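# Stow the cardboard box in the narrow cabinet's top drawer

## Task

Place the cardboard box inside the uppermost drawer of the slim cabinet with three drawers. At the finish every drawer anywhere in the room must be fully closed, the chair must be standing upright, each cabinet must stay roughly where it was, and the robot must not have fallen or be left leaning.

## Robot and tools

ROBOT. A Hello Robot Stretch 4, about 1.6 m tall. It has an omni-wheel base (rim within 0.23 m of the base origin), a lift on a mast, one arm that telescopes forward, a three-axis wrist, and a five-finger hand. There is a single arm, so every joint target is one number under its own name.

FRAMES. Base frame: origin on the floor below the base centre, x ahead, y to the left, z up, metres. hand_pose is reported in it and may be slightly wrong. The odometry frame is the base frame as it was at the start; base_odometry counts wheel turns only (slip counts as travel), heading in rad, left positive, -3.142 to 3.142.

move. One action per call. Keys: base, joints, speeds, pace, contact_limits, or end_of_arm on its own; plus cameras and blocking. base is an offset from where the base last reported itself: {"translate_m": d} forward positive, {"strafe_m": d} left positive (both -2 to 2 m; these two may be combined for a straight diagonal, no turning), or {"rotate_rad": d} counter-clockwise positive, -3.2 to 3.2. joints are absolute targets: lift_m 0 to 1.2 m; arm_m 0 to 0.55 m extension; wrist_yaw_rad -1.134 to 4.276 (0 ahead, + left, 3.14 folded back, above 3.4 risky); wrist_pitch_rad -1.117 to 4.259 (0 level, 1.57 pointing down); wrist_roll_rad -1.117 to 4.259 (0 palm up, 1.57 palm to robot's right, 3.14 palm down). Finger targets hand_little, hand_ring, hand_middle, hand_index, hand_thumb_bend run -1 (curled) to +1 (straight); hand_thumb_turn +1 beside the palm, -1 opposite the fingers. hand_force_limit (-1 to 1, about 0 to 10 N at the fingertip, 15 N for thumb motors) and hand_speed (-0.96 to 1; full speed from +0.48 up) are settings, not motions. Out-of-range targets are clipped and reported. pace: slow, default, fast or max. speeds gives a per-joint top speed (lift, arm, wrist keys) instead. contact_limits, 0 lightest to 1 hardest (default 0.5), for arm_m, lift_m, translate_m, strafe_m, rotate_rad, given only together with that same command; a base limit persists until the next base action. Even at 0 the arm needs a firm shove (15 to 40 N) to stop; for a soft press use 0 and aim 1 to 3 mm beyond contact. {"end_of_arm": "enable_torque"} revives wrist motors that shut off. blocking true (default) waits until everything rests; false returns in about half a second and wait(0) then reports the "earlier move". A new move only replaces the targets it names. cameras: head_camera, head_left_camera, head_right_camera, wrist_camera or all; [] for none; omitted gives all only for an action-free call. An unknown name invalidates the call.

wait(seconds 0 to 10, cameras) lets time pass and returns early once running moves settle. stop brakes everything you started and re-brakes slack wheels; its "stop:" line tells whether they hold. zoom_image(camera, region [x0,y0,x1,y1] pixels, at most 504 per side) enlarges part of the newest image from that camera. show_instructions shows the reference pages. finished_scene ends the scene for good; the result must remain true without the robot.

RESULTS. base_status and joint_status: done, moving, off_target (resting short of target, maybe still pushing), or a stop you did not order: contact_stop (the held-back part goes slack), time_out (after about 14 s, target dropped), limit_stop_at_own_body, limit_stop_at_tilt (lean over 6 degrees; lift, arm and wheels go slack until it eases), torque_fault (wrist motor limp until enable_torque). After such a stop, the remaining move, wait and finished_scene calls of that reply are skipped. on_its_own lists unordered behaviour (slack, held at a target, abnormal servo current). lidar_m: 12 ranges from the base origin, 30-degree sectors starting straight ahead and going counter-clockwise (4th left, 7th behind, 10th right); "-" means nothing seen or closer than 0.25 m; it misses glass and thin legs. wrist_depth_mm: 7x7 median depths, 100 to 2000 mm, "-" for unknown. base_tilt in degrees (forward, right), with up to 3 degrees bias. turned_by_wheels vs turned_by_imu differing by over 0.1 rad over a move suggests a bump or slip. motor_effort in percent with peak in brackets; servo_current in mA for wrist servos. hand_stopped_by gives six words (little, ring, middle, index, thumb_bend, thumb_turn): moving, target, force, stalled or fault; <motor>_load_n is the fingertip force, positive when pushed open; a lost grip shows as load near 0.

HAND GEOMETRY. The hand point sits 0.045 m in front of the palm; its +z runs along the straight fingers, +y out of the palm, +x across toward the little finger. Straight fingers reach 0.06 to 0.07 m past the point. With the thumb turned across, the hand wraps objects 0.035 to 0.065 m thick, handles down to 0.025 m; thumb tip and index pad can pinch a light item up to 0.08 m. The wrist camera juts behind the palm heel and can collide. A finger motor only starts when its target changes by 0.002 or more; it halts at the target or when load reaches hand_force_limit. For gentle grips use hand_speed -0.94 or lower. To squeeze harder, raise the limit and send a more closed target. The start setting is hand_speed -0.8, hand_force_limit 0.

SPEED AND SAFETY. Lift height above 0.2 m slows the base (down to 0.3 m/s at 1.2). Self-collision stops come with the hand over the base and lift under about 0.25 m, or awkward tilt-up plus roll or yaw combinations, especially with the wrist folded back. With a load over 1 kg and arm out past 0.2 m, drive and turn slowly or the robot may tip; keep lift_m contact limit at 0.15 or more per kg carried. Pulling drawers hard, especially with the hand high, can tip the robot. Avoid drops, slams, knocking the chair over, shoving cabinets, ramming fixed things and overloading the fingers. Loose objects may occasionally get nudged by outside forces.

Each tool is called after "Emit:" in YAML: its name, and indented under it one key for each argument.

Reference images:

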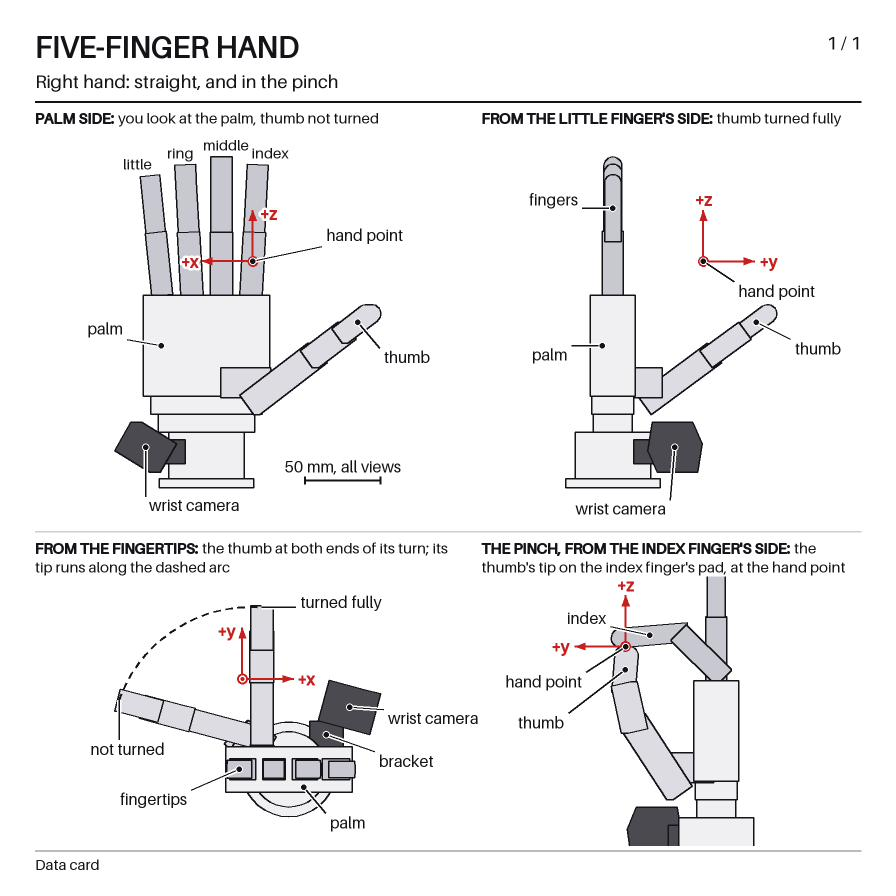

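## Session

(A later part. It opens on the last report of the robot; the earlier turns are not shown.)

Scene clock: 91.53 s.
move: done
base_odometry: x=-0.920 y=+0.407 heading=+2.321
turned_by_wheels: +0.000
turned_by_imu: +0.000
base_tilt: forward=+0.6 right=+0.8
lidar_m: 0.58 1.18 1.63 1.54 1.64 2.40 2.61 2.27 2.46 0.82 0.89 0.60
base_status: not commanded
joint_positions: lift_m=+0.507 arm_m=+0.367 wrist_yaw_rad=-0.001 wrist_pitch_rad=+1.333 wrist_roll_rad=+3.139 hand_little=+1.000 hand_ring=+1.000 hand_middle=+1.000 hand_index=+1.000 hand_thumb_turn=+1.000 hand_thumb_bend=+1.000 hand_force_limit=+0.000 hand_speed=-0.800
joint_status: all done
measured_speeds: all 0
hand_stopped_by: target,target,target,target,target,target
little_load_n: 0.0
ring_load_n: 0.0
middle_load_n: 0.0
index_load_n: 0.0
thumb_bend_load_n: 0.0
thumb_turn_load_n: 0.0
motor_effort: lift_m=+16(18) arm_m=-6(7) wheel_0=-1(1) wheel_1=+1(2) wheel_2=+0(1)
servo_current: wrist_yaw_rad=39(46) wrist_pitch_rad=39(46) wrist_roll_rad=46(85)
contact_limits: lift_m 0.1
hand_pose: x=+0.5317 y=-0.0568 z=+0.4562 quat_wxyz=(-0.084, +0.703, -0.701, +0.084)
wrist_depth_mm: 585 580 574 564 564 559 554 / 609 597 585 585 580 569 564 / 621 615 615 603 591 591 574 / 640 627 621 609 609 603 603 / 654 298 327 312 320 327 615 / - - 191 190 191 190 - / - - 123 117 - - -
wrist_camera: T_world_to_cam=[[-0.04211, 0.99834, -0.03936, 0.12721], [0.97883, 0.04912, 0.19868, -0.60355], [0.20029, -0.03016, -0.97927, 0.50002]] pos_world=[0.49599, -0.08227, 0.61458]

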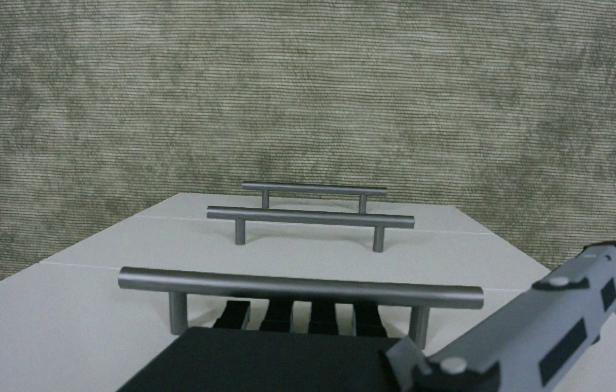

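Emit:
move:
  joints: {"lift_m": 0.499}
  pace: "slow"
  contact_limits: {"lift_m": 0.1}

Emit:
move:
  joints: {"arm_m": 0.3}
  pace: "slow"
  cameras: ["wrist_camera", "head_camera"]

Scene clock: 92.63 s.
move: done
base_odometry: x=-0.920 y=+0.407 heading=+2.321
turned_by_wheels: +0.000
turned_by_imu: +0.000
base_tilt: forward=+0.6 right=+0.8
lidar_m: 0.59 1.20 1.65 1.56 1.63 2.40 2.58 2.25 2.44 0.80 0.88 0.57
base_status: not commanded
joint_positions: lift_m=+0.499 arm_m=+0.367 wrist_yaw_rad=-0.001 wrist_pitch_rad=+1.333 wrist_roll_rad=+3.139 hand_little=+1.000 hand_ring=+1.000 hand_middle=+1.000 hand_index=+1.000 hand_thumb_turn=+1.000 hand_thumb_bend=+1.000 hand_force_limit=+0.000 hand_speed=-0.800
joint_status: all done
measured_speeds: all 0
hand_stopped_by: target,target,target,target,target,target
little_load_n: 0.0
ring_load_n: 0.0
middle_load_n: 0.0
index_load_n: 0.0
thumb_bend_load_n: 0.0
thumb_turn_load_n: 0.0
motor_effort: lift_m=+16(17) arm_m=-6(7) wheel_0=-1(1) wheel_1=+2(2) wheel_2=+0(1)
servo_current: wrist_yaw_rad=46(46) wrist_pitch_rad=46(52) wrist_roll_rad=46(59)
contact_limits: lift_m 0.1
hand_pose: x=+0.5317 y=-0.0568 z=+0.4482 quat_wxyz=(-0.084, +0.703, -0.701, +0.084)
wrist_depth_mm: 580 574 569 559 559 554 549 / 591 585 585 580 580 559 559 / 609 603 597 597 591 574 580 / 627 615 609 603 603 597 597 / 647 300 304 314 320 327 603 / - 186 185 182 185 278 - / - - 123 117 - - -
pictures: none

Scene clock: 94.57 s.
move: done
base_odometry: x=-0.920 y=+0.407 heading=+2.321
turned_by_wheels: +0.000
turned_by_imu: +0.000
base_tilt: forward=+0.6 right=+0.8
lidar_m: 0.52 1.19 1.64 1.54 1.64 2.40 2.59 2.28 2.44 0.81 0.86 0.59
base_status: not commanded
joint_positions: lift_m=+0.499 arm_m=+0.300 wrist_yaw_rad=+0.000 wrist_pitch_rad=+1.326 wrist_roll_rad=+3.139 hand_little=+1.000 hand_ring=+1.000 hand_middle=+1.000 hand_index=+1.000 hand_thumb_turn=+1.000 hand_thumb_bend=+1.000 hand_force_limit=+0.000 hand_speed=-0.800
joint_status: all done
measured_speeds: all 0
hand_stopped_by: target,target,target,target,target,target
little_load_n: 0.0
ring_load_n: 0.0
middle_load_n: 0.0
index_load_n: 0.5
thumb_bend_load_n: 0.0
thumb_turn_load_n: 0.0
motor_effort: lift_m=+16(16) arm_m=-8(13) wheel_0=-1(1) wheel_1=+2(2) wheel_2=+0(1)
servo_current: wrist_yaw_rad=46(52) wrist_pitch_rad=46(59) wrist_roll_rad=46(78)
contact_limits: lift_m 0.1
hand_pose: x=+0.4664 y=-0.0568 z=+0.4482 quat_wxyz=(-0.086, +0.703, -0.701, +0.087)
wrist_depth_mm: 569 564 564 559 554 544 544 / 585 591 580 574 569 564 564 / 609 609 597 591 591 585 574 / 634 627 627 609 603 609 597 / 654 640 - 351 - 615 615 / - 190 188 186 187 - - / - - 123 117 - - -
pictures: head_camera, wrist_camera
wrist_camera: T_world_to_cam=[[-0.04265, 0.9983, -0.03962, 0.12448], [0.97739, 0.04991, 0.20545, -0.54041], [0.20708, -0.02996, -0.97787, 0.50143]] pos_world=[0.42967, -0.08227, 0.60629]

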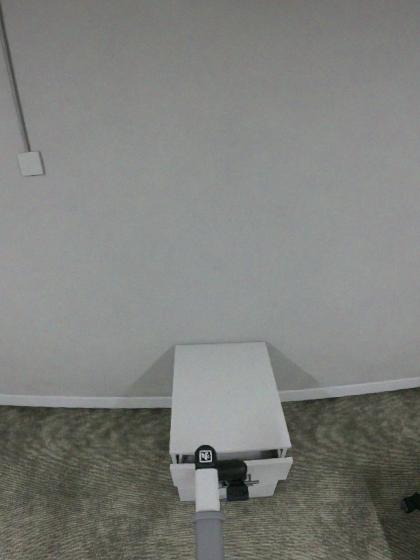

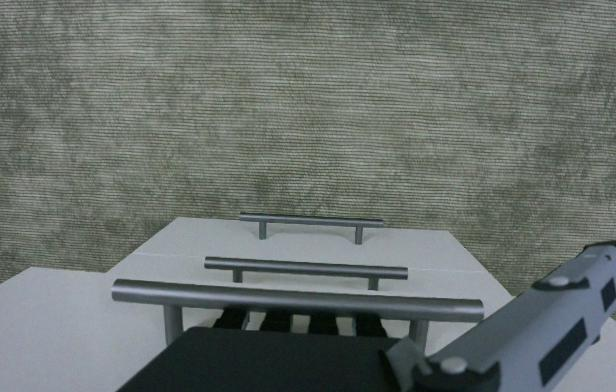

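Emit:
move:
  joints: {"arm_m": 0.06}
  pace: "slow"
  cameras: ["wrist_camera", "head_camera"]

Scene clock: 98.60 s.
move: done
base_odometry: x=-0.920 y=+0.407 heading=+2.321
turned_by_wheels: +0.000
turned_by_imu: +0.000
base_tilt: forward=+0.6 right=+0.8
lidar_m: 0.31 0.33 1.64 1.54 1.66 2.39 2.58 2.24 2.47 0.81 0.87 0.34
base_status: not commanded
joint_positions: lift_m=+0.499 arm_m=+0.060 wrist_yaw_rad=+0.000 wrist_pitch_rad=+1.327 wrist_roll_rad=+3.139 hand_little=+1.000 hand_ring=+1.000 hand_middle=+1.000 hand_index=+1.000 hand_thumb_turn=+1.000 hand_thumb_bend=+1.000 hand_force_limit=+0.000 hand_speed=-0.800
joint_status: all done
measured_speeds: all 0
hand_stopped_by: target,target,target,target,target,target
little_load_n: 0.0
ring_load_n: 0.0
middle_load_n: 0.0
index_load_n: 0.5
thumb_bend_load_n: 0.0
thumb_turn_load_n: 0.0
motor_effort: lift_m=+16(16) arm_m=-7(13) wheel_0=-1(1) wheel_1=+2(2) wheel_2=+0(1)
servo_current: wrist_yaw_rad=39(52) wrist_pitch_rad=46(52) wrist_roll_rad=46(85)
contact_limits: lift_m 0.1
hand_pose: x=+0.2260 y=-0.0568 z=+0.4482 quat_wxyz=(-0.086, +0.703, -0.701, +0.086)
wrist_depth_mm: 574 564 564 362 357 355 355 / 591 591 585 375 368 368 554 / 609 603 603 597 585 580 574 / 634 621 621 615 609 603 597 / 654 647 640 634 634 621 615 / - 192 189 187 190 634 - / - - 123 117 - - -
pictures: head_camera, wrist_camera
wrist_camera: T_world_to_cam=[[-0.04272, 0.9983, -0.03955, 0.1142], [0.97773, 0.04992, 0.20386, -0.30474], [0.20549, -0.02996, -0.9782, 0.55167]] pos_world=[0.18948, -0.08227, 0.60629]

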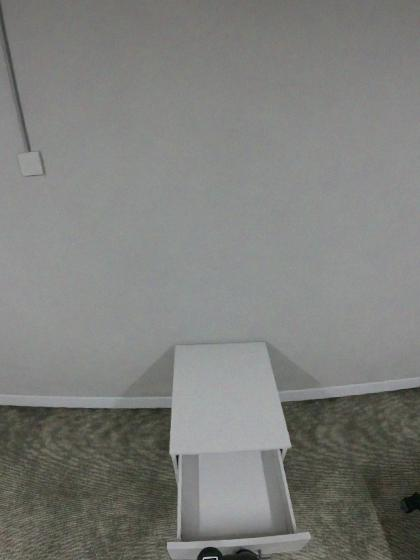

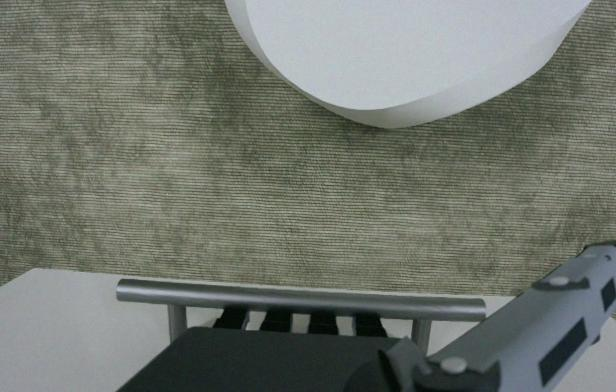

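Emit:
move:
  joints: {"arm_m": 0.063}
  pace: "slow"

Emit:
move:
  joints: {"lift_m": 0.66}

Emit:
move:
  base: {"translate_m": -0.12}
  joints: {"arm_m": 0.0, "lift_m": 0.9}
  cameras: ["head_camera"]

Emit:
move:
  base: {"rotate_rad": 1.57}

Emit:
move:
  base: {"translate_m": 0.8}
  cameras: ["all"]

Scene clock: 99.97 s.
move: done
base_odometry: x=-0.920 y=+0.407 heading=+2.321
turned_by_wheels: +0.000
turned_by_imu: +0.000
base_tilt: forward=+0.6 right=+0.8
lidar_m: 0.31 0.32 1.64 1.54 1.63 2.41 2.60 2.27 2.46 0.81 0.88 0.35
base_status: not commanded
joint_positions: lift_m=+0.499 arm_m=+0.063 wrist_yaw_rad=+0.000 wrist_pitch_rad=+1.329 wrist_roll_rad=+3.139 hand_little=+1.000 hand_ring=+1.000 hand_middle=+1.000 hand_index=+1.000 hand_thumb_turn=+1.000 hand_thumb_bend=+1.000 hand_force_limit=+0.000 hand_speed=-0.800
joint_status: all done
measured_speeds: all 0
hand_stopped_by: target,target,target,target,target,target
little_load_n: 0.0
ring_load_n: 0.0
middle_load_n: 0.0
index_load_n: 0.0
thumb_bend_load_n: 0.0
thumb_turn_load_n: 0.0
motor_effort: lift_m=+16(16) arm_m=+6(7) wheel_0=-1(1) wheel_1=+2(2) wheel_2=+0(1)
servo_current: wrist_yaw_rad=46(52) wrist_pitch_rad=46(52) wrist_roll_rad=46(52)
contact_limits: lift_m 0.1
hand_pose: x=+0.2282 y=-0.0568 z=+0.4482 quat_wxyz=(-0.085, +0.703, -0.701, +0.086)
wrist_depth_mm: 574 569 564 362 357 355 357 / 591 585 585 375 370 368 564 / 615 603 597 597 585 585 580 / 634 627 621 621 609 603 597 / 654 647 640 634 627 621 615 / - 191 189 187 190 627 - / - - 123 117 - - -
pictures: none

Scene clock: 101.70 s.
move: done
base_odometry: x=-0.920 y=+0.407 heading=+2.321
turned_by_wheels: +0.000
turned_by_imu: +0.000
base_tilt: forward=+0.6 right=+0.8
lidar_m: 0.30 0.31 1.64 1.56 1.64 2.39 2.58 2.26 2.48 0.79 0.90 0.30
base_status: not commanded
joint_positions: lift_m=+0.660 arm_m=+0.063 wrist_yaw_rad=+0.000 wrist_pitch_rad=+1.329 wrist_roll_rad=+3.139 hand_little=+1.000 hand_ring=+1.000 hand_middle=+1.000 hand_index=+1.000 hand_thumb_turn=+1.000 hand_thumb_bend=+1.000 hand_force_limit=+0.000 hand_speed=-0.800
joint_status: all done
measured_speeds: all 0
hand_stopped_by: target,target,target,target,target,target
little_load_n: 0.0
ring_load_n: 0.0
middle_load_n: 0.0
index_load_n: 0.0
thumb_bend_load_n: -0.5
thumb_turn_load_n: 0.0
motor_effort: lift_m=+25(31) arm_m=+6(7) wheel_0=-1(1) wheel_1=+2(2) wheel_2=+0(1)
servo_current: wrist_yaw_rad=39(52) wrist_pitch_rad=39(52) wrist_roll_rad=72(72)
hand_pose: x=+0.2281 y=-0.0568 z=+0.6084 quat_wxyz=(-0.085, +0.703, -0.701, +0.085)
wrist_depth_mm: 732 732 715 512 508 500 699 / 741 741 741 530 521 539 707 / 778 768 759 750 750 750 741 / 798 788 768 778 768 759 750 / 820 - - - - 768 759 / 854 433 175 183 - - - / 878 433 123 117 - - -
pictures: none

Scene clock: 103.77 s.
move: done
base_odometry: x=-0.838 y=+0.320 heading=+2.321
turned_by_wheels: +0.000
turned_by_imu: +0.000
base_tilt: forward=+0.7 right=+0.8
lidar_m: 0.39 0.46 1.64 1.55 2.23 2.37 2.45 2.15 2.47 0.84 0.84 0.42
base_status: done
joint_positions: lift_m=+0.900 arm_m=+0.000 wrist_yaw_rad=+0.000 wrist_pitch_rad=+1.330 wrist_roll_rad=+3.139 hand_little=+1.000 hand_ring=+1.000 hand_middle=+1.000 hand_index=+1.000 hand_thumb_turn=+1.000 hand_thumb_bend=+1.000 hand_force_limit=+0.000 hand_speed=-0.800
joint_status: all done
measured_speeds: all 0
hand_stopped_by: target,target,target,target,target,target
little_load_n: 0.0
ring_load_n: 0.0
middle_load_n: 0.0
index_load_n: 0.0
thumb_bend_load_n: -0.5
thumb_turn_load_n: 0.0
motor_effort: lift_m=+25(30) arm_m=-6(11) wheel_0=-4(11) wheel_1=-3(11) wheel_2=+5(15)
servo_current: wrist_yaw_rad=33(52) wrist_pitch_rad=33(52) wrist_roll_rad=39(72)
hand_pose: x=+0.1653 y=-0.0568 z=+0.8484 quat_wxyz=(-0.085, +0.703, -0.701, +0.085)
wrist_depth_mm: 960 960 946 750 732 917 904 / 976 976 976 759 750 946 931 / 1025 1008 1008 991 788 960 960 / 1060 1042 1025 1008 1008 1025 991 / 1060 1078 1060 1042 1025 1025 1025 / 1118 1098 200 200 1042 1060 - / 1160 1138 123 117 - - -

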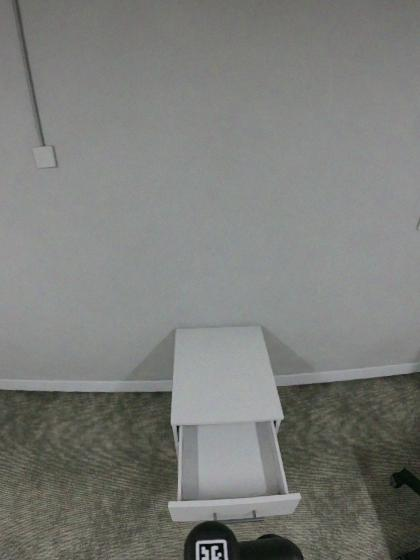

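Scene clock: 105.87 s.
move: done
base_odometry: x=-0.838 y=+0.320 heading=-2.393
turned_by_wheels: +1.569
turned_by_imu: +1.559
base_tilt: forward=+0.7 right=+0.8
lidar_m: 1.55 2.21 2.29 2.44 2.11 2.45 0.84 0.86 0.43 0.39 0.47 1.64
base_status: done
joint_positions: lift_m=+0.900 arm_m=+0.000 wrist_yaw_rad=+0.000 wrist_pitch_rad=+1.330 wrist_roll_rad=+3.139 hand_little=+1.000 hand_ring=+1.000 hand_middle=+1.000 hand_index=+1.000 hand_thumb_turn=+1.000 hand_thumb_bend=+1.000 hand_force_limit=+0.000 hand_speed=-0.800
joint_status: not commanded
measured_speeds: all 0
hand_stopped_by: target,target,target,target,target,target
little_load_n: 0.0
ring_load_n: 0.0
middle_load_n: 0.0
index_load_n: 0.0
thumb_bend_load_n: 0.0
thumb_turn_load_n: -0.5
motor_effort: lift_m=+25(26) arm_m=-6(6) wheel_0=-3(12) wheel_1=-2(11) wheel_2=-2(10)
servo_current: wrist_yaw_rad=39(46) wrist_pitch_rad=52(52) wrist_roll_rad=46(78)
hand_pose: x=+0.1653 y=-0.0568 z=+0.8484 quat_wxyz=(-0.085, +0.703, -0.701, +0.085)
wrist_depth_mm: - 960 946 741 732 917 917 / - 976 976 750 750 931 931 / 1025 1008 1008 991 778 960 960 / 1042 1042 1025 1025 1008 991 991 / 1078 1098 1060 1060 1042 1025 1025 / 1118 1098 1078 1060 1060 1078 - / 1160 1118 123 117 - - -
pictures: none

Scene clock: 110.00 s.
move: done
base_odometry: x=-1.424 y=-0.225 heading=-2.393
turned_by_wheels: +0.000
turned_by_imu: -0.001
base_tilt: forward=+0.6 right=+0.8
lidar_m: 0.78 0.80 1.71 2.47 2.52 2.72 1.57 0.81 0.97 1.24 1.15 0.80
base_status: done
joint_positions: lift_m=+0.900 arm_m=+0.000 wrist_yaw_rad=+0.000 wrist_pitch_rad=+1.330 wrist_roll_rad=+3.139 hand_little=+1.000 hand_ring=+1.000 hand_middle=+1.000 hand_index=+1.000 hand_thumb_turn=+1.000 hand_thumb_bend=+1.000 hand_force_limit=+0.000 hand_speed=-0.800
joint_status: not commanded
measured_speeds: all 0
hand_stopped_by: target,target,target,target,target,target
little_load_n: 0.0
ring_load_n: 0.0
middle_load_n: 0.0
index_load_n: 0.0
thumb_bend_load_n: 0.0
thumb_turn_load_n: 0.0
motor_effort: lift_m=+25(26) arm_m=-6(7) wheel_0=+3(13) wheel_1=+3(10) wheel_2=-5(18)
servo_current: wrist_yaw_rad=46(52) wrist_pitch_rad=52(52) wrist_roll_rad=59(78)
hand_pose: x=+0.1653 y=-0.0568 z=+0.8484 quat_wxyz=(-0.085, +0.703, -0.701, +0.085)
wrist_depth_mm: 960 960 931 741 732 904 904 / 991 976 960 768 750 931 931 / 1025 1008 991 991 778 960 960 / 1060 1060 1042 1008 1008 1008 976 / 1098 1078 1060 1060 1042 1008 1025 / 1118 1118 1078 221 1042 1060 - / 1138 1160 123 117 - - -
pictures: head_camera, head_left_camera, head_right_camera, wrist_camera
wrist_camera: T_world_to_cam=[[-0.04283, 0.9983, -0.03944, 0.12736], [0.97826, 0.04992, 0.20126, -0.32488], [0.20289, -0.02996, -0.97874, 0.95661]] pos_world=[0.12918, -0.08227, 1.00668]

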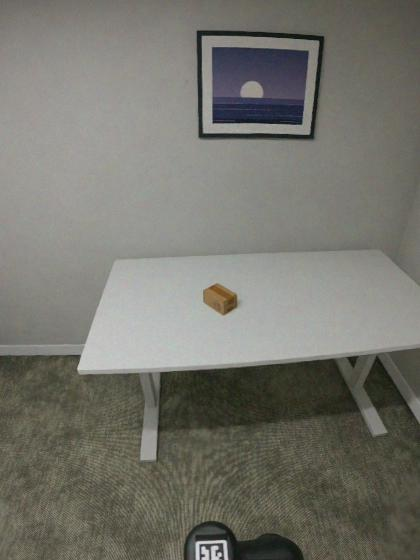

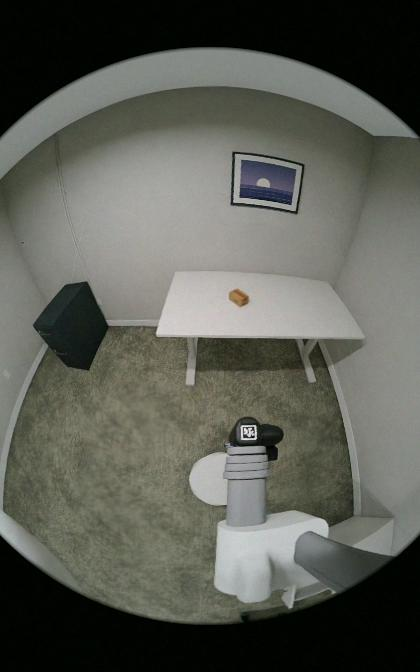

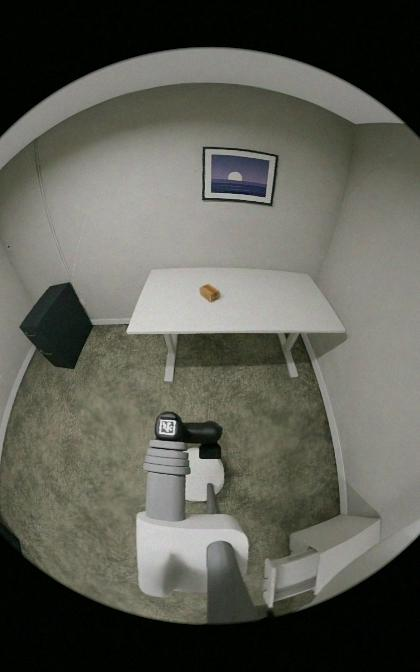

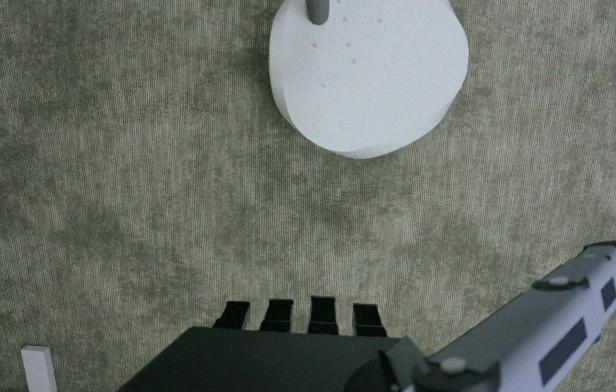

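Emit:
zoom_image:
  camera: "head_camera"
  region: [190, 270, 250, 330]

Scaled by 8.400 from the camera's image (finer frame: 1200x1600).

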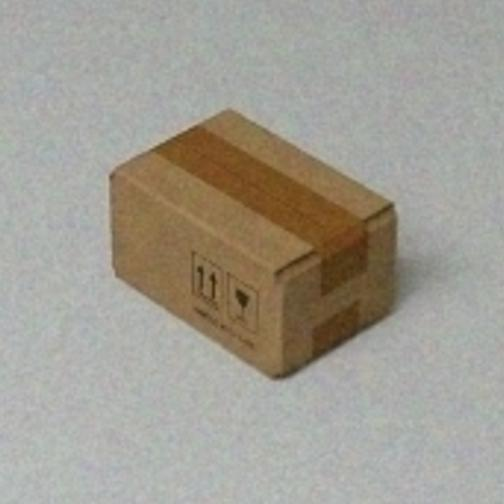

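Emit:
move:
  joints: {"lift_m": 1.08, "wrist_pitch_rad": 1.33}

Emit:
move:
  base: {"translate_m": 0.35}
  joints: {"arm_m": 0.4}
  cameras: ["all"]

Scene clock: 116.03 s.
move: done
base_odometry: x=-1.424 y=-0.225 heading=-2.393
turned_by_wheels: +0.000
turned_by_imu: +0.000
base_tilt: forward=+0.6 right=+0.8
lidar_m: 0.77 0.82 1.68 2.48 2.52 2.74 1.60 0.79 0.97 1.23 1.16 0.79
base_status: not commanded
joint_positions: lift_m=+1.080 arm_m=+0.000 wrist_yaw_rad=+0.000 wrist_pitch_rad=+1.330 wrist_roll_rad=+3.139 hand_little=+1.000 hand_ring=+1.000 hand_middle=+1.000 hand_index=+1.000 hand_thumb_turn=+1.000 hand_thumb_bend=+1.000 hand_force_limit=+0.000 hand_speed=-0.800
joint_status: all done
measured_speeds: all 0
hand_stopped_by: target,target,target,target,target,target
little_load_n: 0.0
ring_load_n: -0.5
middle_load_n: 0.0
index_load_n: 0.0
thumb_bend_load_n: 0.0
thumb_turn_load_n: 0.0
motor_effort: lift_m=+26(29) arm_m=-6(6) wheel_0=+3(3) wheel_1=+3(3) wheel_2=-4(5)
servo_current: wrist_yaw_rad=46(52) wrist_pitch_rad=46(65) wrist_roll_rad=46(65)
hand_pose: x=+0.1653 y=-0.0568 z=+1.0284 quat_wxyz=(-0.085, +0.703, -0.701, +0.085)
wrist_depth_mm: 1160 1118 1118 904 904 1098 1098 / 1182 1160 1138 931 931 1118 1118 / 1205 1182 1160 1160 1160 1138 1160 / 1229 1229 1205 1182 1182 1205 1182 / 1281 1255 1229 1255 1229 1205 1182 / 1308 1281 1281 220 1255 1255 - / 1336 1366 123 117 - - -
pictures: none

Scene clock: 118.67 s.
move: done
base_odometry: x=-1.680 y=-0.463 heading=-2.393
turned_by_wheels: +0.000
turned_by_imu: -0.001
base_tilt: forward=+0.7 right=+0.8
lidar_m: 0.42 0.46 1.55 2.48 2.58 2.79 1.97 1.11 1.32 1.22 0.65 0.45
base_status: done
joint_positions: lift_m=+1.080 arm_m=+0.400 wrist_yaw_rad=+0.000 wrist_pitch_rad=+1.330 wrist_roll_rad=+3.139 hand_little=+1.000 hand_ring=+1.000 hand_middle=+1.000 hand_index=+1.000 hand_thumb_turn=+1.000 hand_thumb_bend=+1.000 hand_force_limit=+0.000 hand_speed=-0.800
joint_status: all done
measured_speeds: all 0
hand_stopped_by: target,target,target,target,target,target
little_load_n: 0.0
ring_load_n: 0.0
middle_load_n: 0.0
index_load_n: 0.0
thumb_bend_load_n: 0.0
thumb_turn_load_n: 0.0
motor_effort: lift_m=+25(26) arm_m=+6(12) wheel_0=+3(13) wheel_1=+4(10) wheel_2=-4(18)
servo_current: wrist_yaw_rad=46(52) wrist_pitch_rad=39(52) wrist_roll_rad=33(72)
hand_pose: x=+0.5650 y=-0.0568 z=+1.0284 quat_wxyz=(-0.085, +0.703, -0.701, +0.085)
wrist_depth_mm: 1138 1118 1118 1098 1098 1098 1078 / - - - - - - - / - - - - - - - / - - - - - - - / - - - - - - - / - - - 200 - - - / - - 123 117 - - -
pictures: head_camera, head_left_camera, head_right_camera, wrist_camera
wrist_camera: T_world_to_cam=[[-0.04283, 0.9983, -0.03943, 0.15157], [0.97829, 0.04992, 0.20115, -0.75199], [0.20278, -0.02996, -0.97877, 1.05178]] pos_world=[0.52888, -0.08227, 1.18668]

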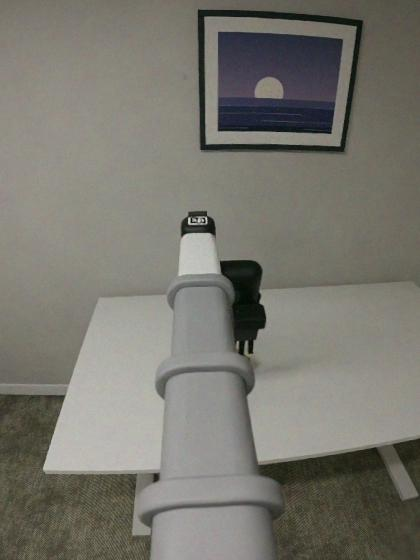

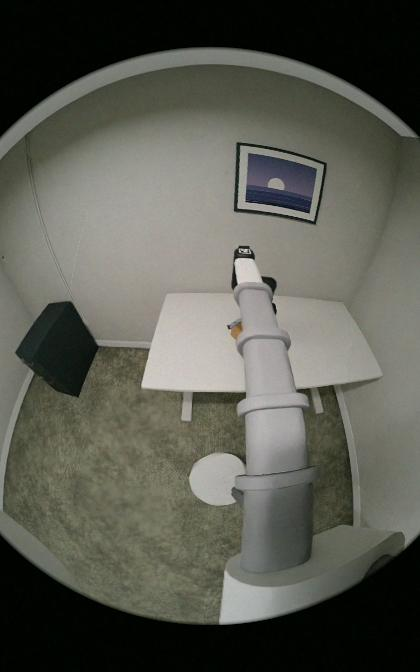

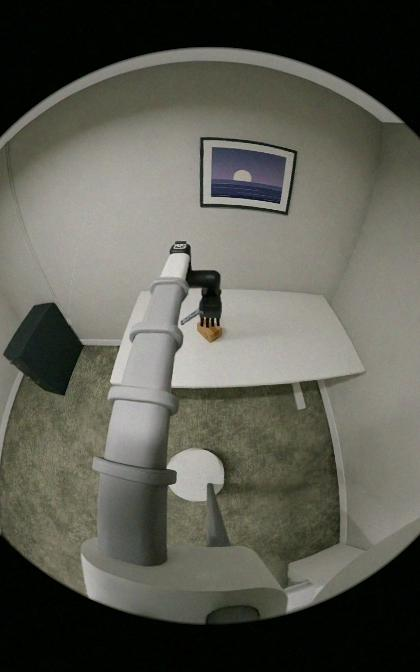

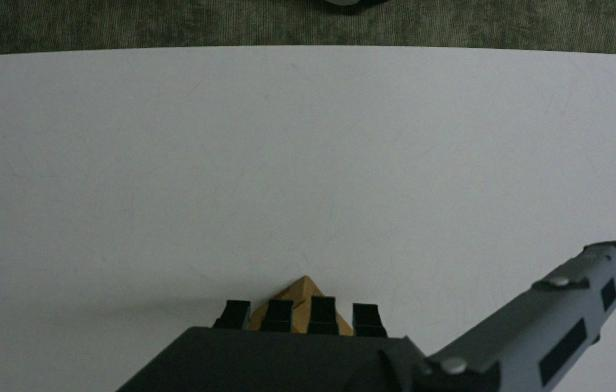

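Emit:
move:
  joints: {"arm_m": 0.54}
  cameras: ["wrist_camera"]

Emit:
zoom_image:
  camera: "wrist_camera"
  region: [200, 130, 420, 300]

Scene clock: 120.33 s.
move: done
base_odometry: x=-1.680 y=-0.463 heading=-2.393
turned_by_wheels: +0.000
turned_by_imu: +0.000
base_tilt: forward=+0.7 right=+0.8
lidar_m: 0.42 0.44 1.56 2.47 2.57 2.82 1.99 1.10 1.30 1.23 0.66 0.46
base_status: not commanded
joint_positions: lift_m=+1.080 arm_m=+0.540 wrist_yaw_rad=+0.000 wrist_pitch_rad=+1.330 wrist_roll_rad=+3.139 hand_little=+1.000 hand_ring=+1.000 hand_middle=+1.000 hand_index=+1.000 hand_thumb_turn=+1.000 hand_thumb_bend=+1.000 hand_force_limit=+0.000 hand_speed=-0.800
joint_status: all done
measured_speeds: all 0
hand_stopped_by: target,target,target,target,target,target
little_load_n: 0.0
ring_load_n: 0.0
middle_load_n: 0.0
index_load_n: 0.0
thumb_bend_load_n: 0.0
thumb_turn_load_n: 0.0
motor_effort: lift_m=+25(26) arm_m=+6(12) wheel_0=+3(3) wheel_1=+4(4) wheel_2=-4(5)
servo_current: wrist_yaw_rad=26(52) wrist_pitch_rad=52(52) wrist_roll_rad=72(78)
hand_pose: x=+0.7049 y=-0.0568 z=+1.0284 quat_wxyz=(-0.085, +0.703, -0.701, +0.085)
wrist_depth_mm: - - - - - - - / - - - - - - - / - - - - - - - / - - - 351 - - - / - - - 362 359 - - / - - - 182 - - - / - - 123 117 - - -
wrist_camera: T_world_to_cam=[[-0.04283, 0.9983, -0.03943, 0.15757], [0.97829, 0.04992, 0.20115, -0.88895], [0.20278, -0.02996, -0.97877, 1.02339]] pos_world=[0.66888, -0.08227, 1.18668]

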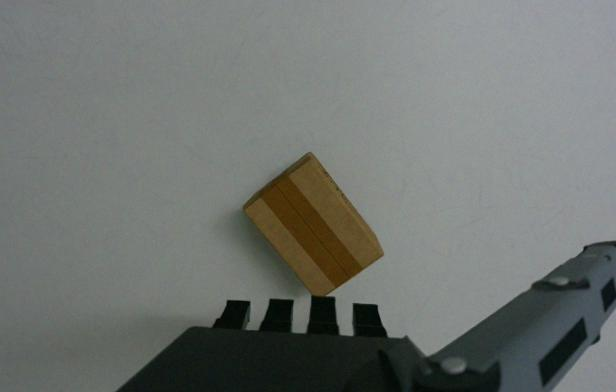

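Scaled by 2.291.

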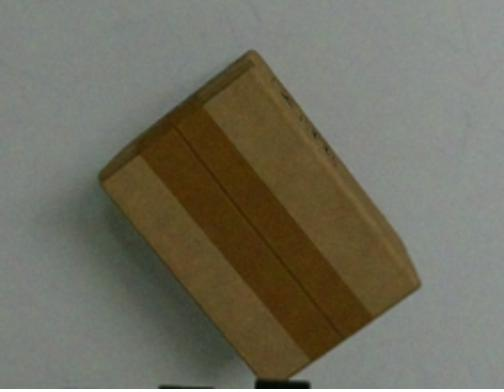

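Emit:
move:
  base: {"translate_m": 0.1, "strafe_m": 0.061}
  joints: {"arm_m": 0.45, "wrist_yaw_rad": -0.885, "wrist_pitch_rad": 0.71, "hand_thumb_turn": -1.0, "hand_speed": 0.0}

Emit:
move:
  joints: {"lift_m": 0.95, "hand_speed": -0.8}
  cameras: ["all"]

Scene clock: 124.00 s.
move: done
base_odometry: x=-1.712 y=-0.575 heading=-2.393
turned_by_wheels: +0.000
turned_by_imu: -0.002
base_tilt: forward=+0.7 right=+0.8
lidar_m: 0.32 0.35 0.47 1.61 2.53 2.77 2.09 1.21 1.38 1.30 0.49 0.36
base_status: done
joint_positions: lift_m=+1.080 arm_m=+0.450 wrist_yaw_rad=-0.883 wrist_pitch_rad=+0.716 wrist_roll_rad=+3.139 hand_little=+1.000 hand_ring=+1.000 hand_middle=+1.000 hand_index=+1.000 hand_thumb_turn=-1.000 hand_thumb_bend=+1.000 hand_force_limit=+0.000 hand_speed=+0.000
joint_status: all done
measured_speeds: all 0
hand_stopped_by: target,target,target,target,target,target
little_load_n: 0.0
ring_load_n: 0.0
middle_load_n: 0.0
index_load_n: 0.0
thumb_bend_load_n: 0.0
thumb_turn_load_n: 0.0
motor_effort: lift_m=+25(26) arm_m=-6(13) wheel_0=-3(8) wheel_1=+5(15) wheel_2=-5(13)
servo_current: wrist_yaw_rad=46(130) wrist_pitch_rad=52(117) wrist_roll_rad=65(72)
hand_pose: x=+0.6581 y=-0.1345 z=+1.0670 quat_wxyz=(-0.139, +0.308, -0.856, +0.390)
wrist_depth_mm: - - - 327 325 - - / - - - 351 123 - - / - - - - - - - / - - - - - - - / - - - - - - - / - - - 182 - - - / - - 122 116 - - -
pictures: none

Scene clock: 125.60 s.
move: done
base_odometry: x=-1.712 y=-0.575 heading=-2.393
turned_by_wheels: +0.000
turned_by_imu: +0.000
base_tilt: forward=+0.7 right=+0.8
lidar_m: 0.33 0.35 0.46 1.57 2.51 2.78 2.07 1.20 1.36 1.29 0.49 0.37
base_status: not commanded
joint_positions: lift_m=+0.950 arm_m=+0.450 wrist_yaw_rad=-0.883 wrist_pitch_rad=+0.716 wrist_roll_rad=+3.139 hand_little=+1.000 hand_ring=+1.000 hand_middle=+1.000 hand_index=+1.000 hand_thumb_turn=-1.000 hand_thumb_bend=+1.000 hand_force_limit=+0.000 hand_speed=-0.800
joint_status: all done
measured_speeds: all 0
hand_stopped_by: target,target,target,target,target,target
little_load_n: 0.0
ring_load_n: 0.0
middle_load_n: 0.0
index_load_n: 0.0
thumb_bend_load_n: 0.0
thumb_turn_load_n: 0.0
motor_effort: lift_m=+16(23) arm_m=-6(7) wheel_0=-3(4) wheel_1=+5(6) wheel_2=-5(6)
servo_current: wrist_yaw_rad=39(52) wrist_pitch_rad=52(59) wrist_roll_rad=26(65)
hand_pose: x=+0.6581 y=-0.1346 z=+0.9378 quat_wxyz=(-0.139, +0.308, -0.856, +0.390)
wrist_depth_mm: - - - 237 238 239 - / - - - 226 217 221 - / - - - 249 - - - / - - - - - - - / - - - - - - - / - - - 182 - - - / - - 123 116 - - -
pictures: head_camera, head_left_camera, head_right_camera, wrist_camera
wrist_camera: T_world_to_cam=[[0.76356, 0.64321, -0.0571, -0.33221], [0.47268, -0.49649, 0.72806, -1.05595], [0.43994, -0.5829, -0.68314, 0.43413]] pos_world=[0.5618, -0.05754, 1.04639]

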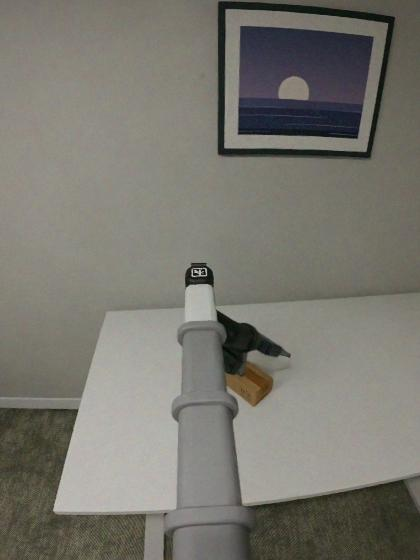

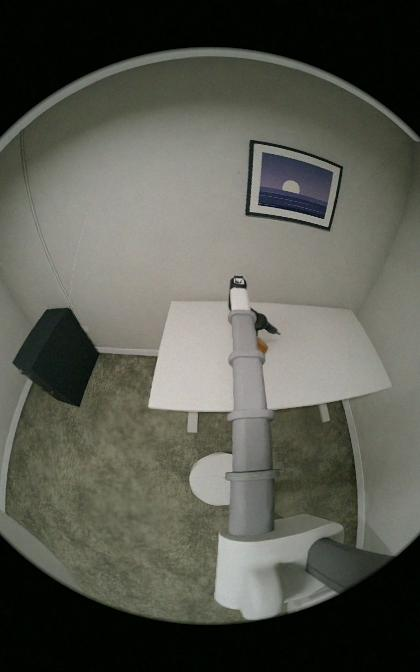

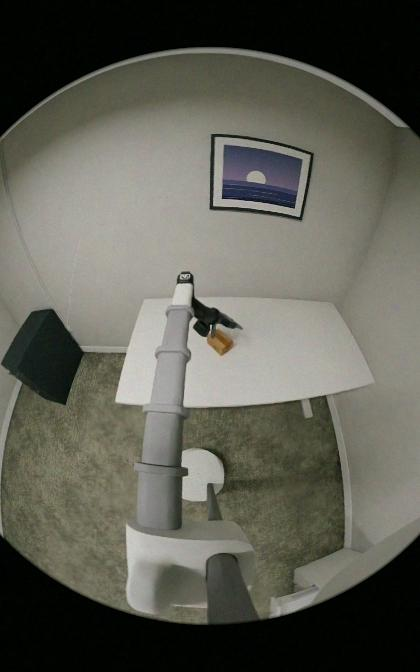

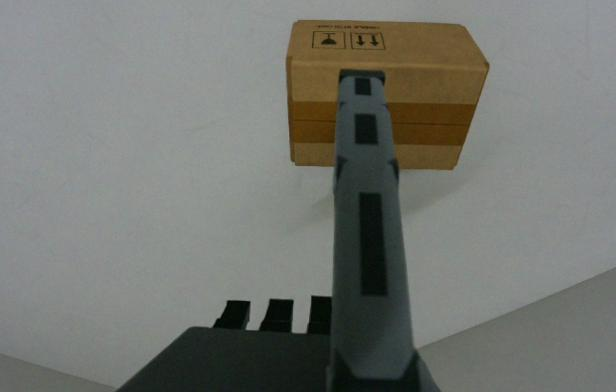

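Emit:
zoom_image:
  camera: "wrist_camera"
  region: [260, 0, 520, 200]

Scaled by 1.938.

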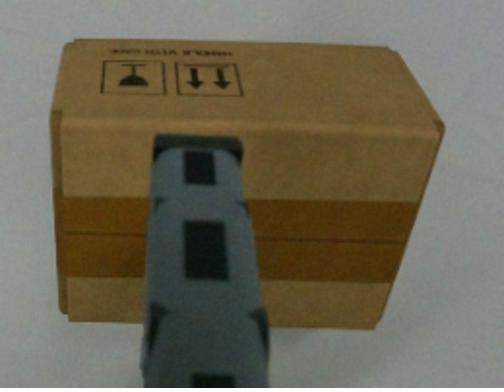

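Emit:
move:
  joints: {"arm_m": 0.478, "wrist_yaw_rad": -0.86}

Emit:
move:
  joints: {"lift_m": 0.885}
  pace: "slow"
  cameras: ["all"]

Emit:
zoom_image:
  camera: "head_right_camera"
  region: [160, 260, 280, 380]

Scene clock: 128.07 s.
move: done
base_odometry: x=-1.712 y=-0.575 heading=-2.393
turned_by_wheels: +0.000
turned_by_imu: +0.000
base_tilt: forward=+0.7 right=+0.8
lidar_m: 0.34 0.34 0.49 1.59 2.50 2.79 2.07 1.23 1.36 1.28 0.50 0.37
base_status: not commanded
joint_positions: lift_m=+0.950 arm_m=+0.478 wrist_yaw_rad=-0.861 wrist_pitch_rad=+0.716 wrist_roll_rad=+3.139 hand_little=+1.000 hand_ring=+1.000 hand_middle=+1.000 hand_index=+1.000 hand_thumb_turn=-1.000 hand_thumb_bend=+1.000 hand_force_limit=+0.000 hand_speed=-0.800
joint_status: all done
measured_speeds: all 0
hand_stopped_by: target,target,target,target,target,target
little_load_n: 0.0
ring_load_n: 0.0
middle_load_n: 0.0
index_load_n: 0.0
thumb_bend_load_n: 0.0
thumb_turn_load_n: 0.0
motor_effort: lift_m=+16(16) arm_m=+6(9) wheel_0=-3(3) wheel_1=+5(6) wheel_2=-6(6)
servo_current: wrist_yaw_rad=39(72) wrist_pitch_rad=52(52) wrist_roll_rad=39(65)
hand_pose: x=+0.6887 y=-0.1337 z=+0.9378 quat_wxyz=(-0.143, +0.317, -0.853, +0.389)
wrist_depth_mm: - - - 211 208 - - / - - - 225 212 - - / - - - 249 - - - / - - - - - - - / - - - - - - - / - - - 182 - - - / - - 123 116 - - -
pictures: none

Scene clock: 129.50 s.
move: done
base_odometry: x=-1.712 y=-0.575 heading=-2.393
turned_by_wheels: +0.000
turned_by_imu: +0.000
base_tilt: forward=+0.7 right=+0.8
lidar_m: 0.34 0.36 0.47 1.56 2.50 2.79 2.07 1.20 1.35 1.30 0.51 0.37
base_status: not commanded
joint_positions: lift_m=+0.885 arm_m=+0.478 wrist_yaw_rad=-0.861 wrist_pitch_rad=+0.716 wrist_roll_rad=+3.139 hand_little=+1.000 hand_ring=+1.000 hand_middle=+1.000 hand_index=+1.000 hand_thumb_turn=-1.000 hand_thumb_bend=+1.000 hand_force_limit=+0.000 hand_speed=-0.800
joint_status: all done
measured_speeds: all 0
hand_stopped_by: target,target,target,target,target,target
little_load_n: 0.0
ring_load_n: 0.0
middle_load_n: 0.0
index_load_n: 0.0
thumb_bend_load_n: 0.0
thumb_turn_load_n: 0.0
motor_effort: lift_m=+15(19) arm_m=+6(6) wheel_0=-3(3) wheel_1=+5(5) wheel_2=-5(6)
servo_current: wrist_yaw_rad=46(46) wrist_pitch_rad=52(65) wrist_roll_rad=52(78)
hand_pose: x=+0.6887 y=-0.1337 z=+0.8728 quat_wxyz=(-0.143, +0.317, -0.853, +0.389)
wrist_depth_mm: 212 207 206 196 196 198 - / 234 228 220 161 159 181 220 / - - 176 174 - 170 - / - - 200 196 - - - / - - - - - - - / - - - 182 - - - / - - 123 116 - - -
pictures: head_camera, head_left_camera, head_right_camera, wrist_camera
wrist_camera: T_world_to_cam=[[0.74923, 0.65984, -0.05714, -0.34774], [0.4835, -0.48595, 0.72806, -1.02871], [0.45264, -0.57311, -0.68312, 0.36933]] pos_world=[0.59074, -0.05878, 0.98139]

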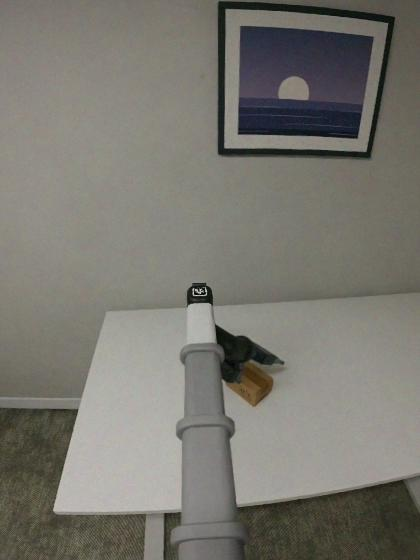

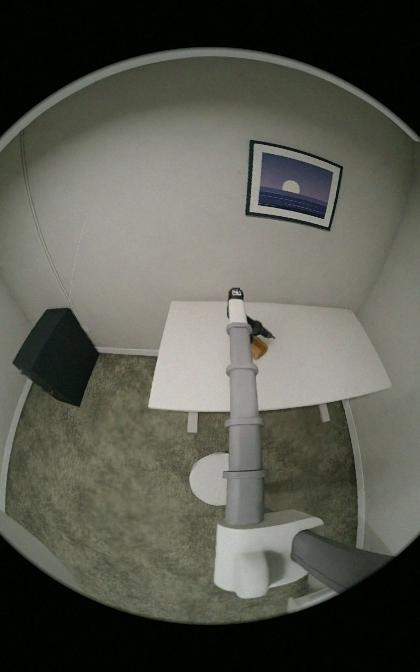

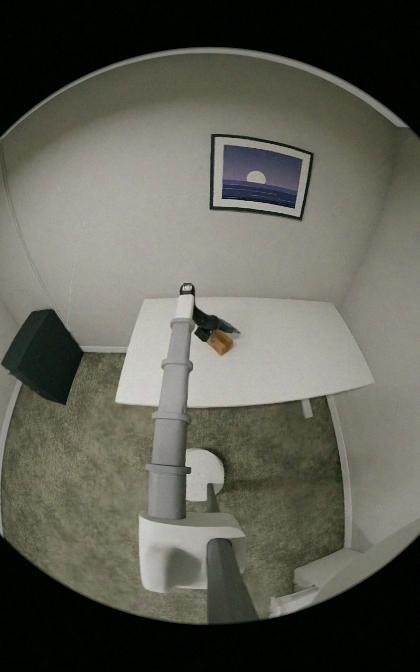

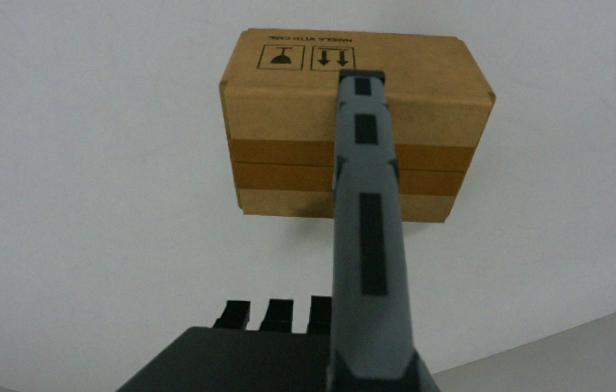

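Scaled by 4.200 from the camera's image (finer frame: 600x960).

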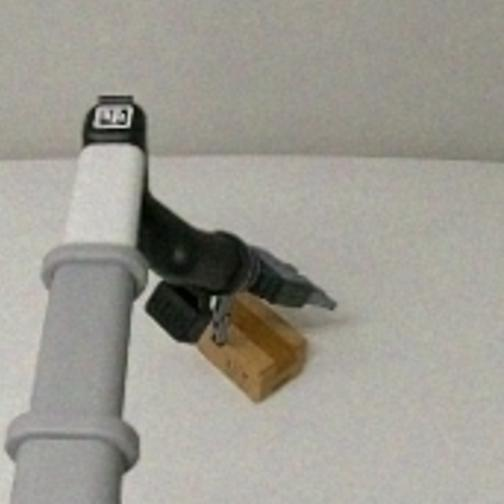

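Emit:
move:
  joints: {"lift_m": 0.836}
  pace: "slow"
  contact_limits: {"lift_m": 0.1}
  cameras: ["wrist_camera", "head_right_camera"]

Emit:
zoom_image:
  camera: "head_right_camera"
  region: [160, 260, 280, 380]

Scene clock: 131.47 s.
move: done
base_odometry: x=-1.712 y=-0.575 heading=-2.393
turned_by_wheels: +0.000
turned_by_imu: +0.000
base_tilt: forward=+0.6 right=+0.8
lidar_m: 0.34 0.35 0.49 1.54 2.50 2.78 2.07 1.20 1.37 1.29 0.51 0.35
base_status: not commanded
joint_positions: lift_m=+0.836 arm_m=+0.478 wrist_yaw_rad=-0.861 wrist_pitch_rad=+0.716 wrist_roll_rad=+3.139 hand_little=+1.000 hand_ring=+1.000 hand_middle=+1.000 hand_index=+1.000 hand_thumb_turn=-1.000 hand_thumb_bend=+1.000 hand_force_limit=+0.000 hand_speed=-0.800
joint_status: all done
measured_speeds: all 0
hand_stopped_by: target,target,target,target,target,target
little_load_n: 0.0
ring_load_n: 0.0
middle_load_n: 0.0
index_load_n: 0.0
thumb_bend_load_n: 0.0
thumb_turn_load_n: 0.0
motor_effort: lift_m=+15(17) arm_m=+6(6) wheel_0=-3(3) wheel_1=+5(5) wheel_2=-6(6)
servo_current: wrist_yaw_rad=46(52) wrist_pitch_rad=52(52) wrist_roll_rad=39(65)
contact_limits: lift_m 0.1
hand_pose: x=+0.6887 y=-0.1337 z=+0.8238 quat_wxyz=(-0.143, +0.317, -0.853, +0.389)
wrist_depth_mm: 162 161 158 155 157 153 - / 179 178 168 161 157 165 171 / 206 202 138 135 - 137 - / 230 229 136 132 - 127 - / - - 157 155 - 145 - / - - 174 175 - - - / - - 123 116 - - -
pictures: head_right_camera, wrist_camera
wrist_camera: T_world_to_cam=[[0.74923, 0.65984, -0.05714, -0.35054], [0.4835, -0.48595, 0.72806, -0.99303], [0.45264, -0.57311, -0.68312, 0.33586]] pos_world=[0.59074, -0.05878, 0.93239]

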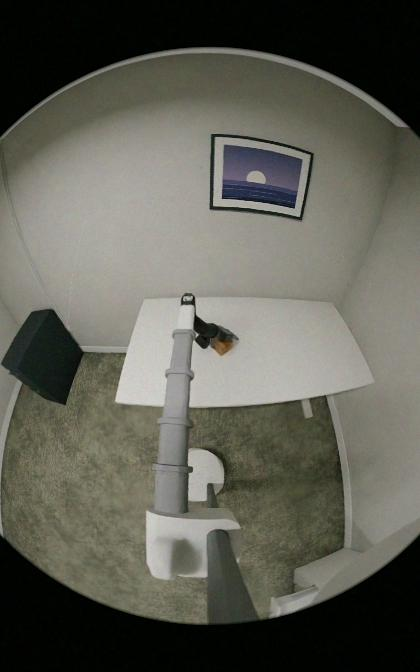

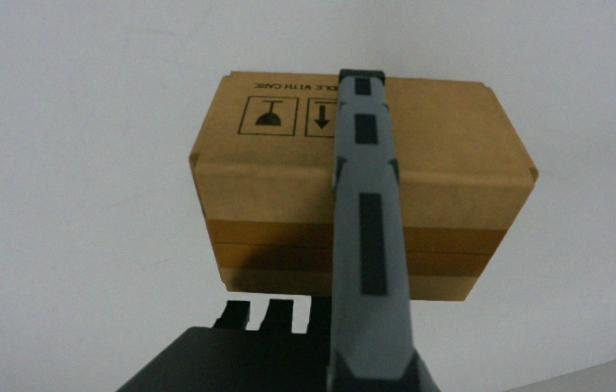

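Scaled by 4.200 from the camera's image (finer frame: 600x960).

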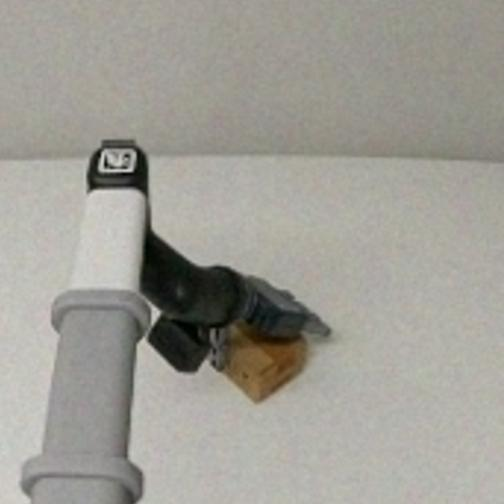

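Emit:
move:
  joints: {"hand_speed": -0.94, "hand_force_limit": -0.65, "hand_index": -0.1, "hand_middle": -0.1}
  cameras: ["wrist_camera", "head_right_camera"]

Emit:
zoom_image:
  camera: "head_right_camera"
  region: [160, 260, 280, 380]

Scene clock: 136.33 s.
move: off_target
base_odometry: x=-1.712 y=-0.575 heading=-2.393
turned_by_wheels: +0.000
turned_by_imu: +0.000
base_tilt: forward=+0.7 right=+0.8
lidar_m: 0.31 0.34 0.47 1.57 2.52 2.76 2.07 1.18 1.37 1.30 0.51 0.35
base_status: not commanded
joint_positions: lift_m=+0.836 arm_m=+0.478 wrist_yaw_rad=-0.861 wrist_pitch_rad=+0.714 wrist_roll_rad=+3.139 hand_little=+1.000 hand_ring=+1.000 hand_middle=+0.352 hand_index=+0.352 hand_thumb_turn=-1.000 hand_thumb_bend=+1.000 hand_force_limit=-0.650 hand_speed=-0.940
joint_status: hand_middle off_target (ended at +0.352, target -0.100); hand_index off_target (ended at +0.352, target -0.100); the others done
measured_speeds: all 0
hand_stopped_by: target,target,force,force,target,target
little_load_n: 0.0
ring_load_n: -0.5
middle_load_n: 3.5
index_load_n: 2.0
thumb_bend_load_n: 0.5
thumb_turn_load_n: 0.0
motor_effort: lift_m=+16(16) arm_m=+6(7) wheel_0=-3(4) wheel_1=+5(6) wheel_2=-6(6)
servo_current: wrist_yaw_rad=46(46) wrist_pitch_rad=46(59) wrist_roll_rad=65(72)
contact_limits: lift_m 0.1
hand_pose: x=+0.6889 y=-0.1339 z=+0.8240 quat_wxyz=(-0.144, +0.317, -0.853, +0.390)
wrist_depth_mm: 163 159 158 156 158 155 - / 180 178 156 144 149 144 168 / 206 204 123 123 119 118 - / 232 229 134 132 - 129 226 / - - 158 157 - 146 - / - - - 167 - - - / - - 123 116 - - -
pictures: head_right_camera, wrist_camera
wrist_camera: T_world_to_cam=[[0.74929, 0.65977, -0.05714, -0.35059], [0.48273, -0.48508, 0.72916, -0.99364], [0.45336, -0.57394, -0.68195, 0.33419]] pos_world=[0.59084, -0.05888, 0.93239]

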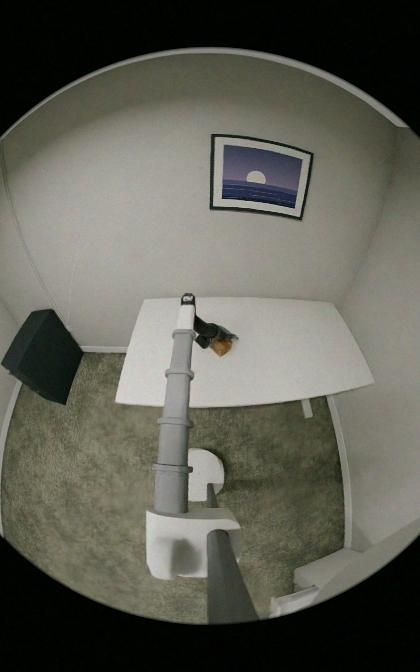

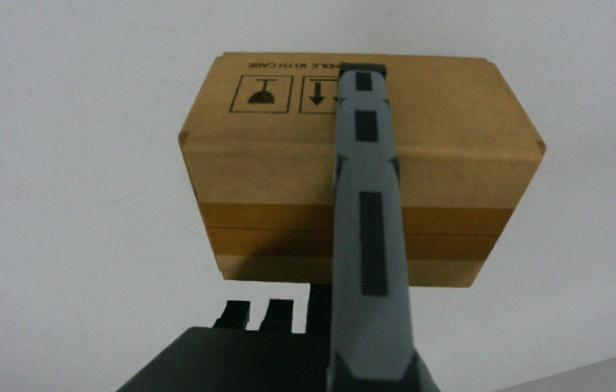

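Scaled by 4.200 from the camera's image (finer frame: 600x960).

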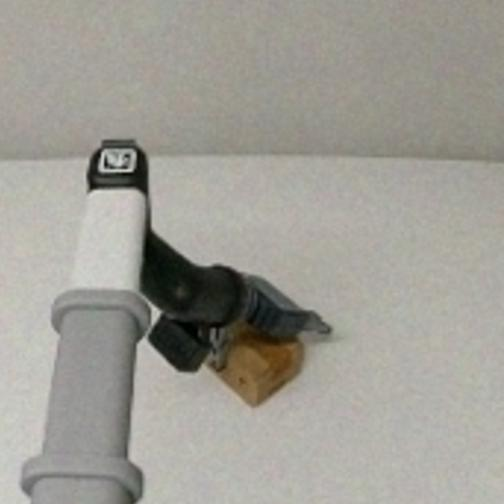

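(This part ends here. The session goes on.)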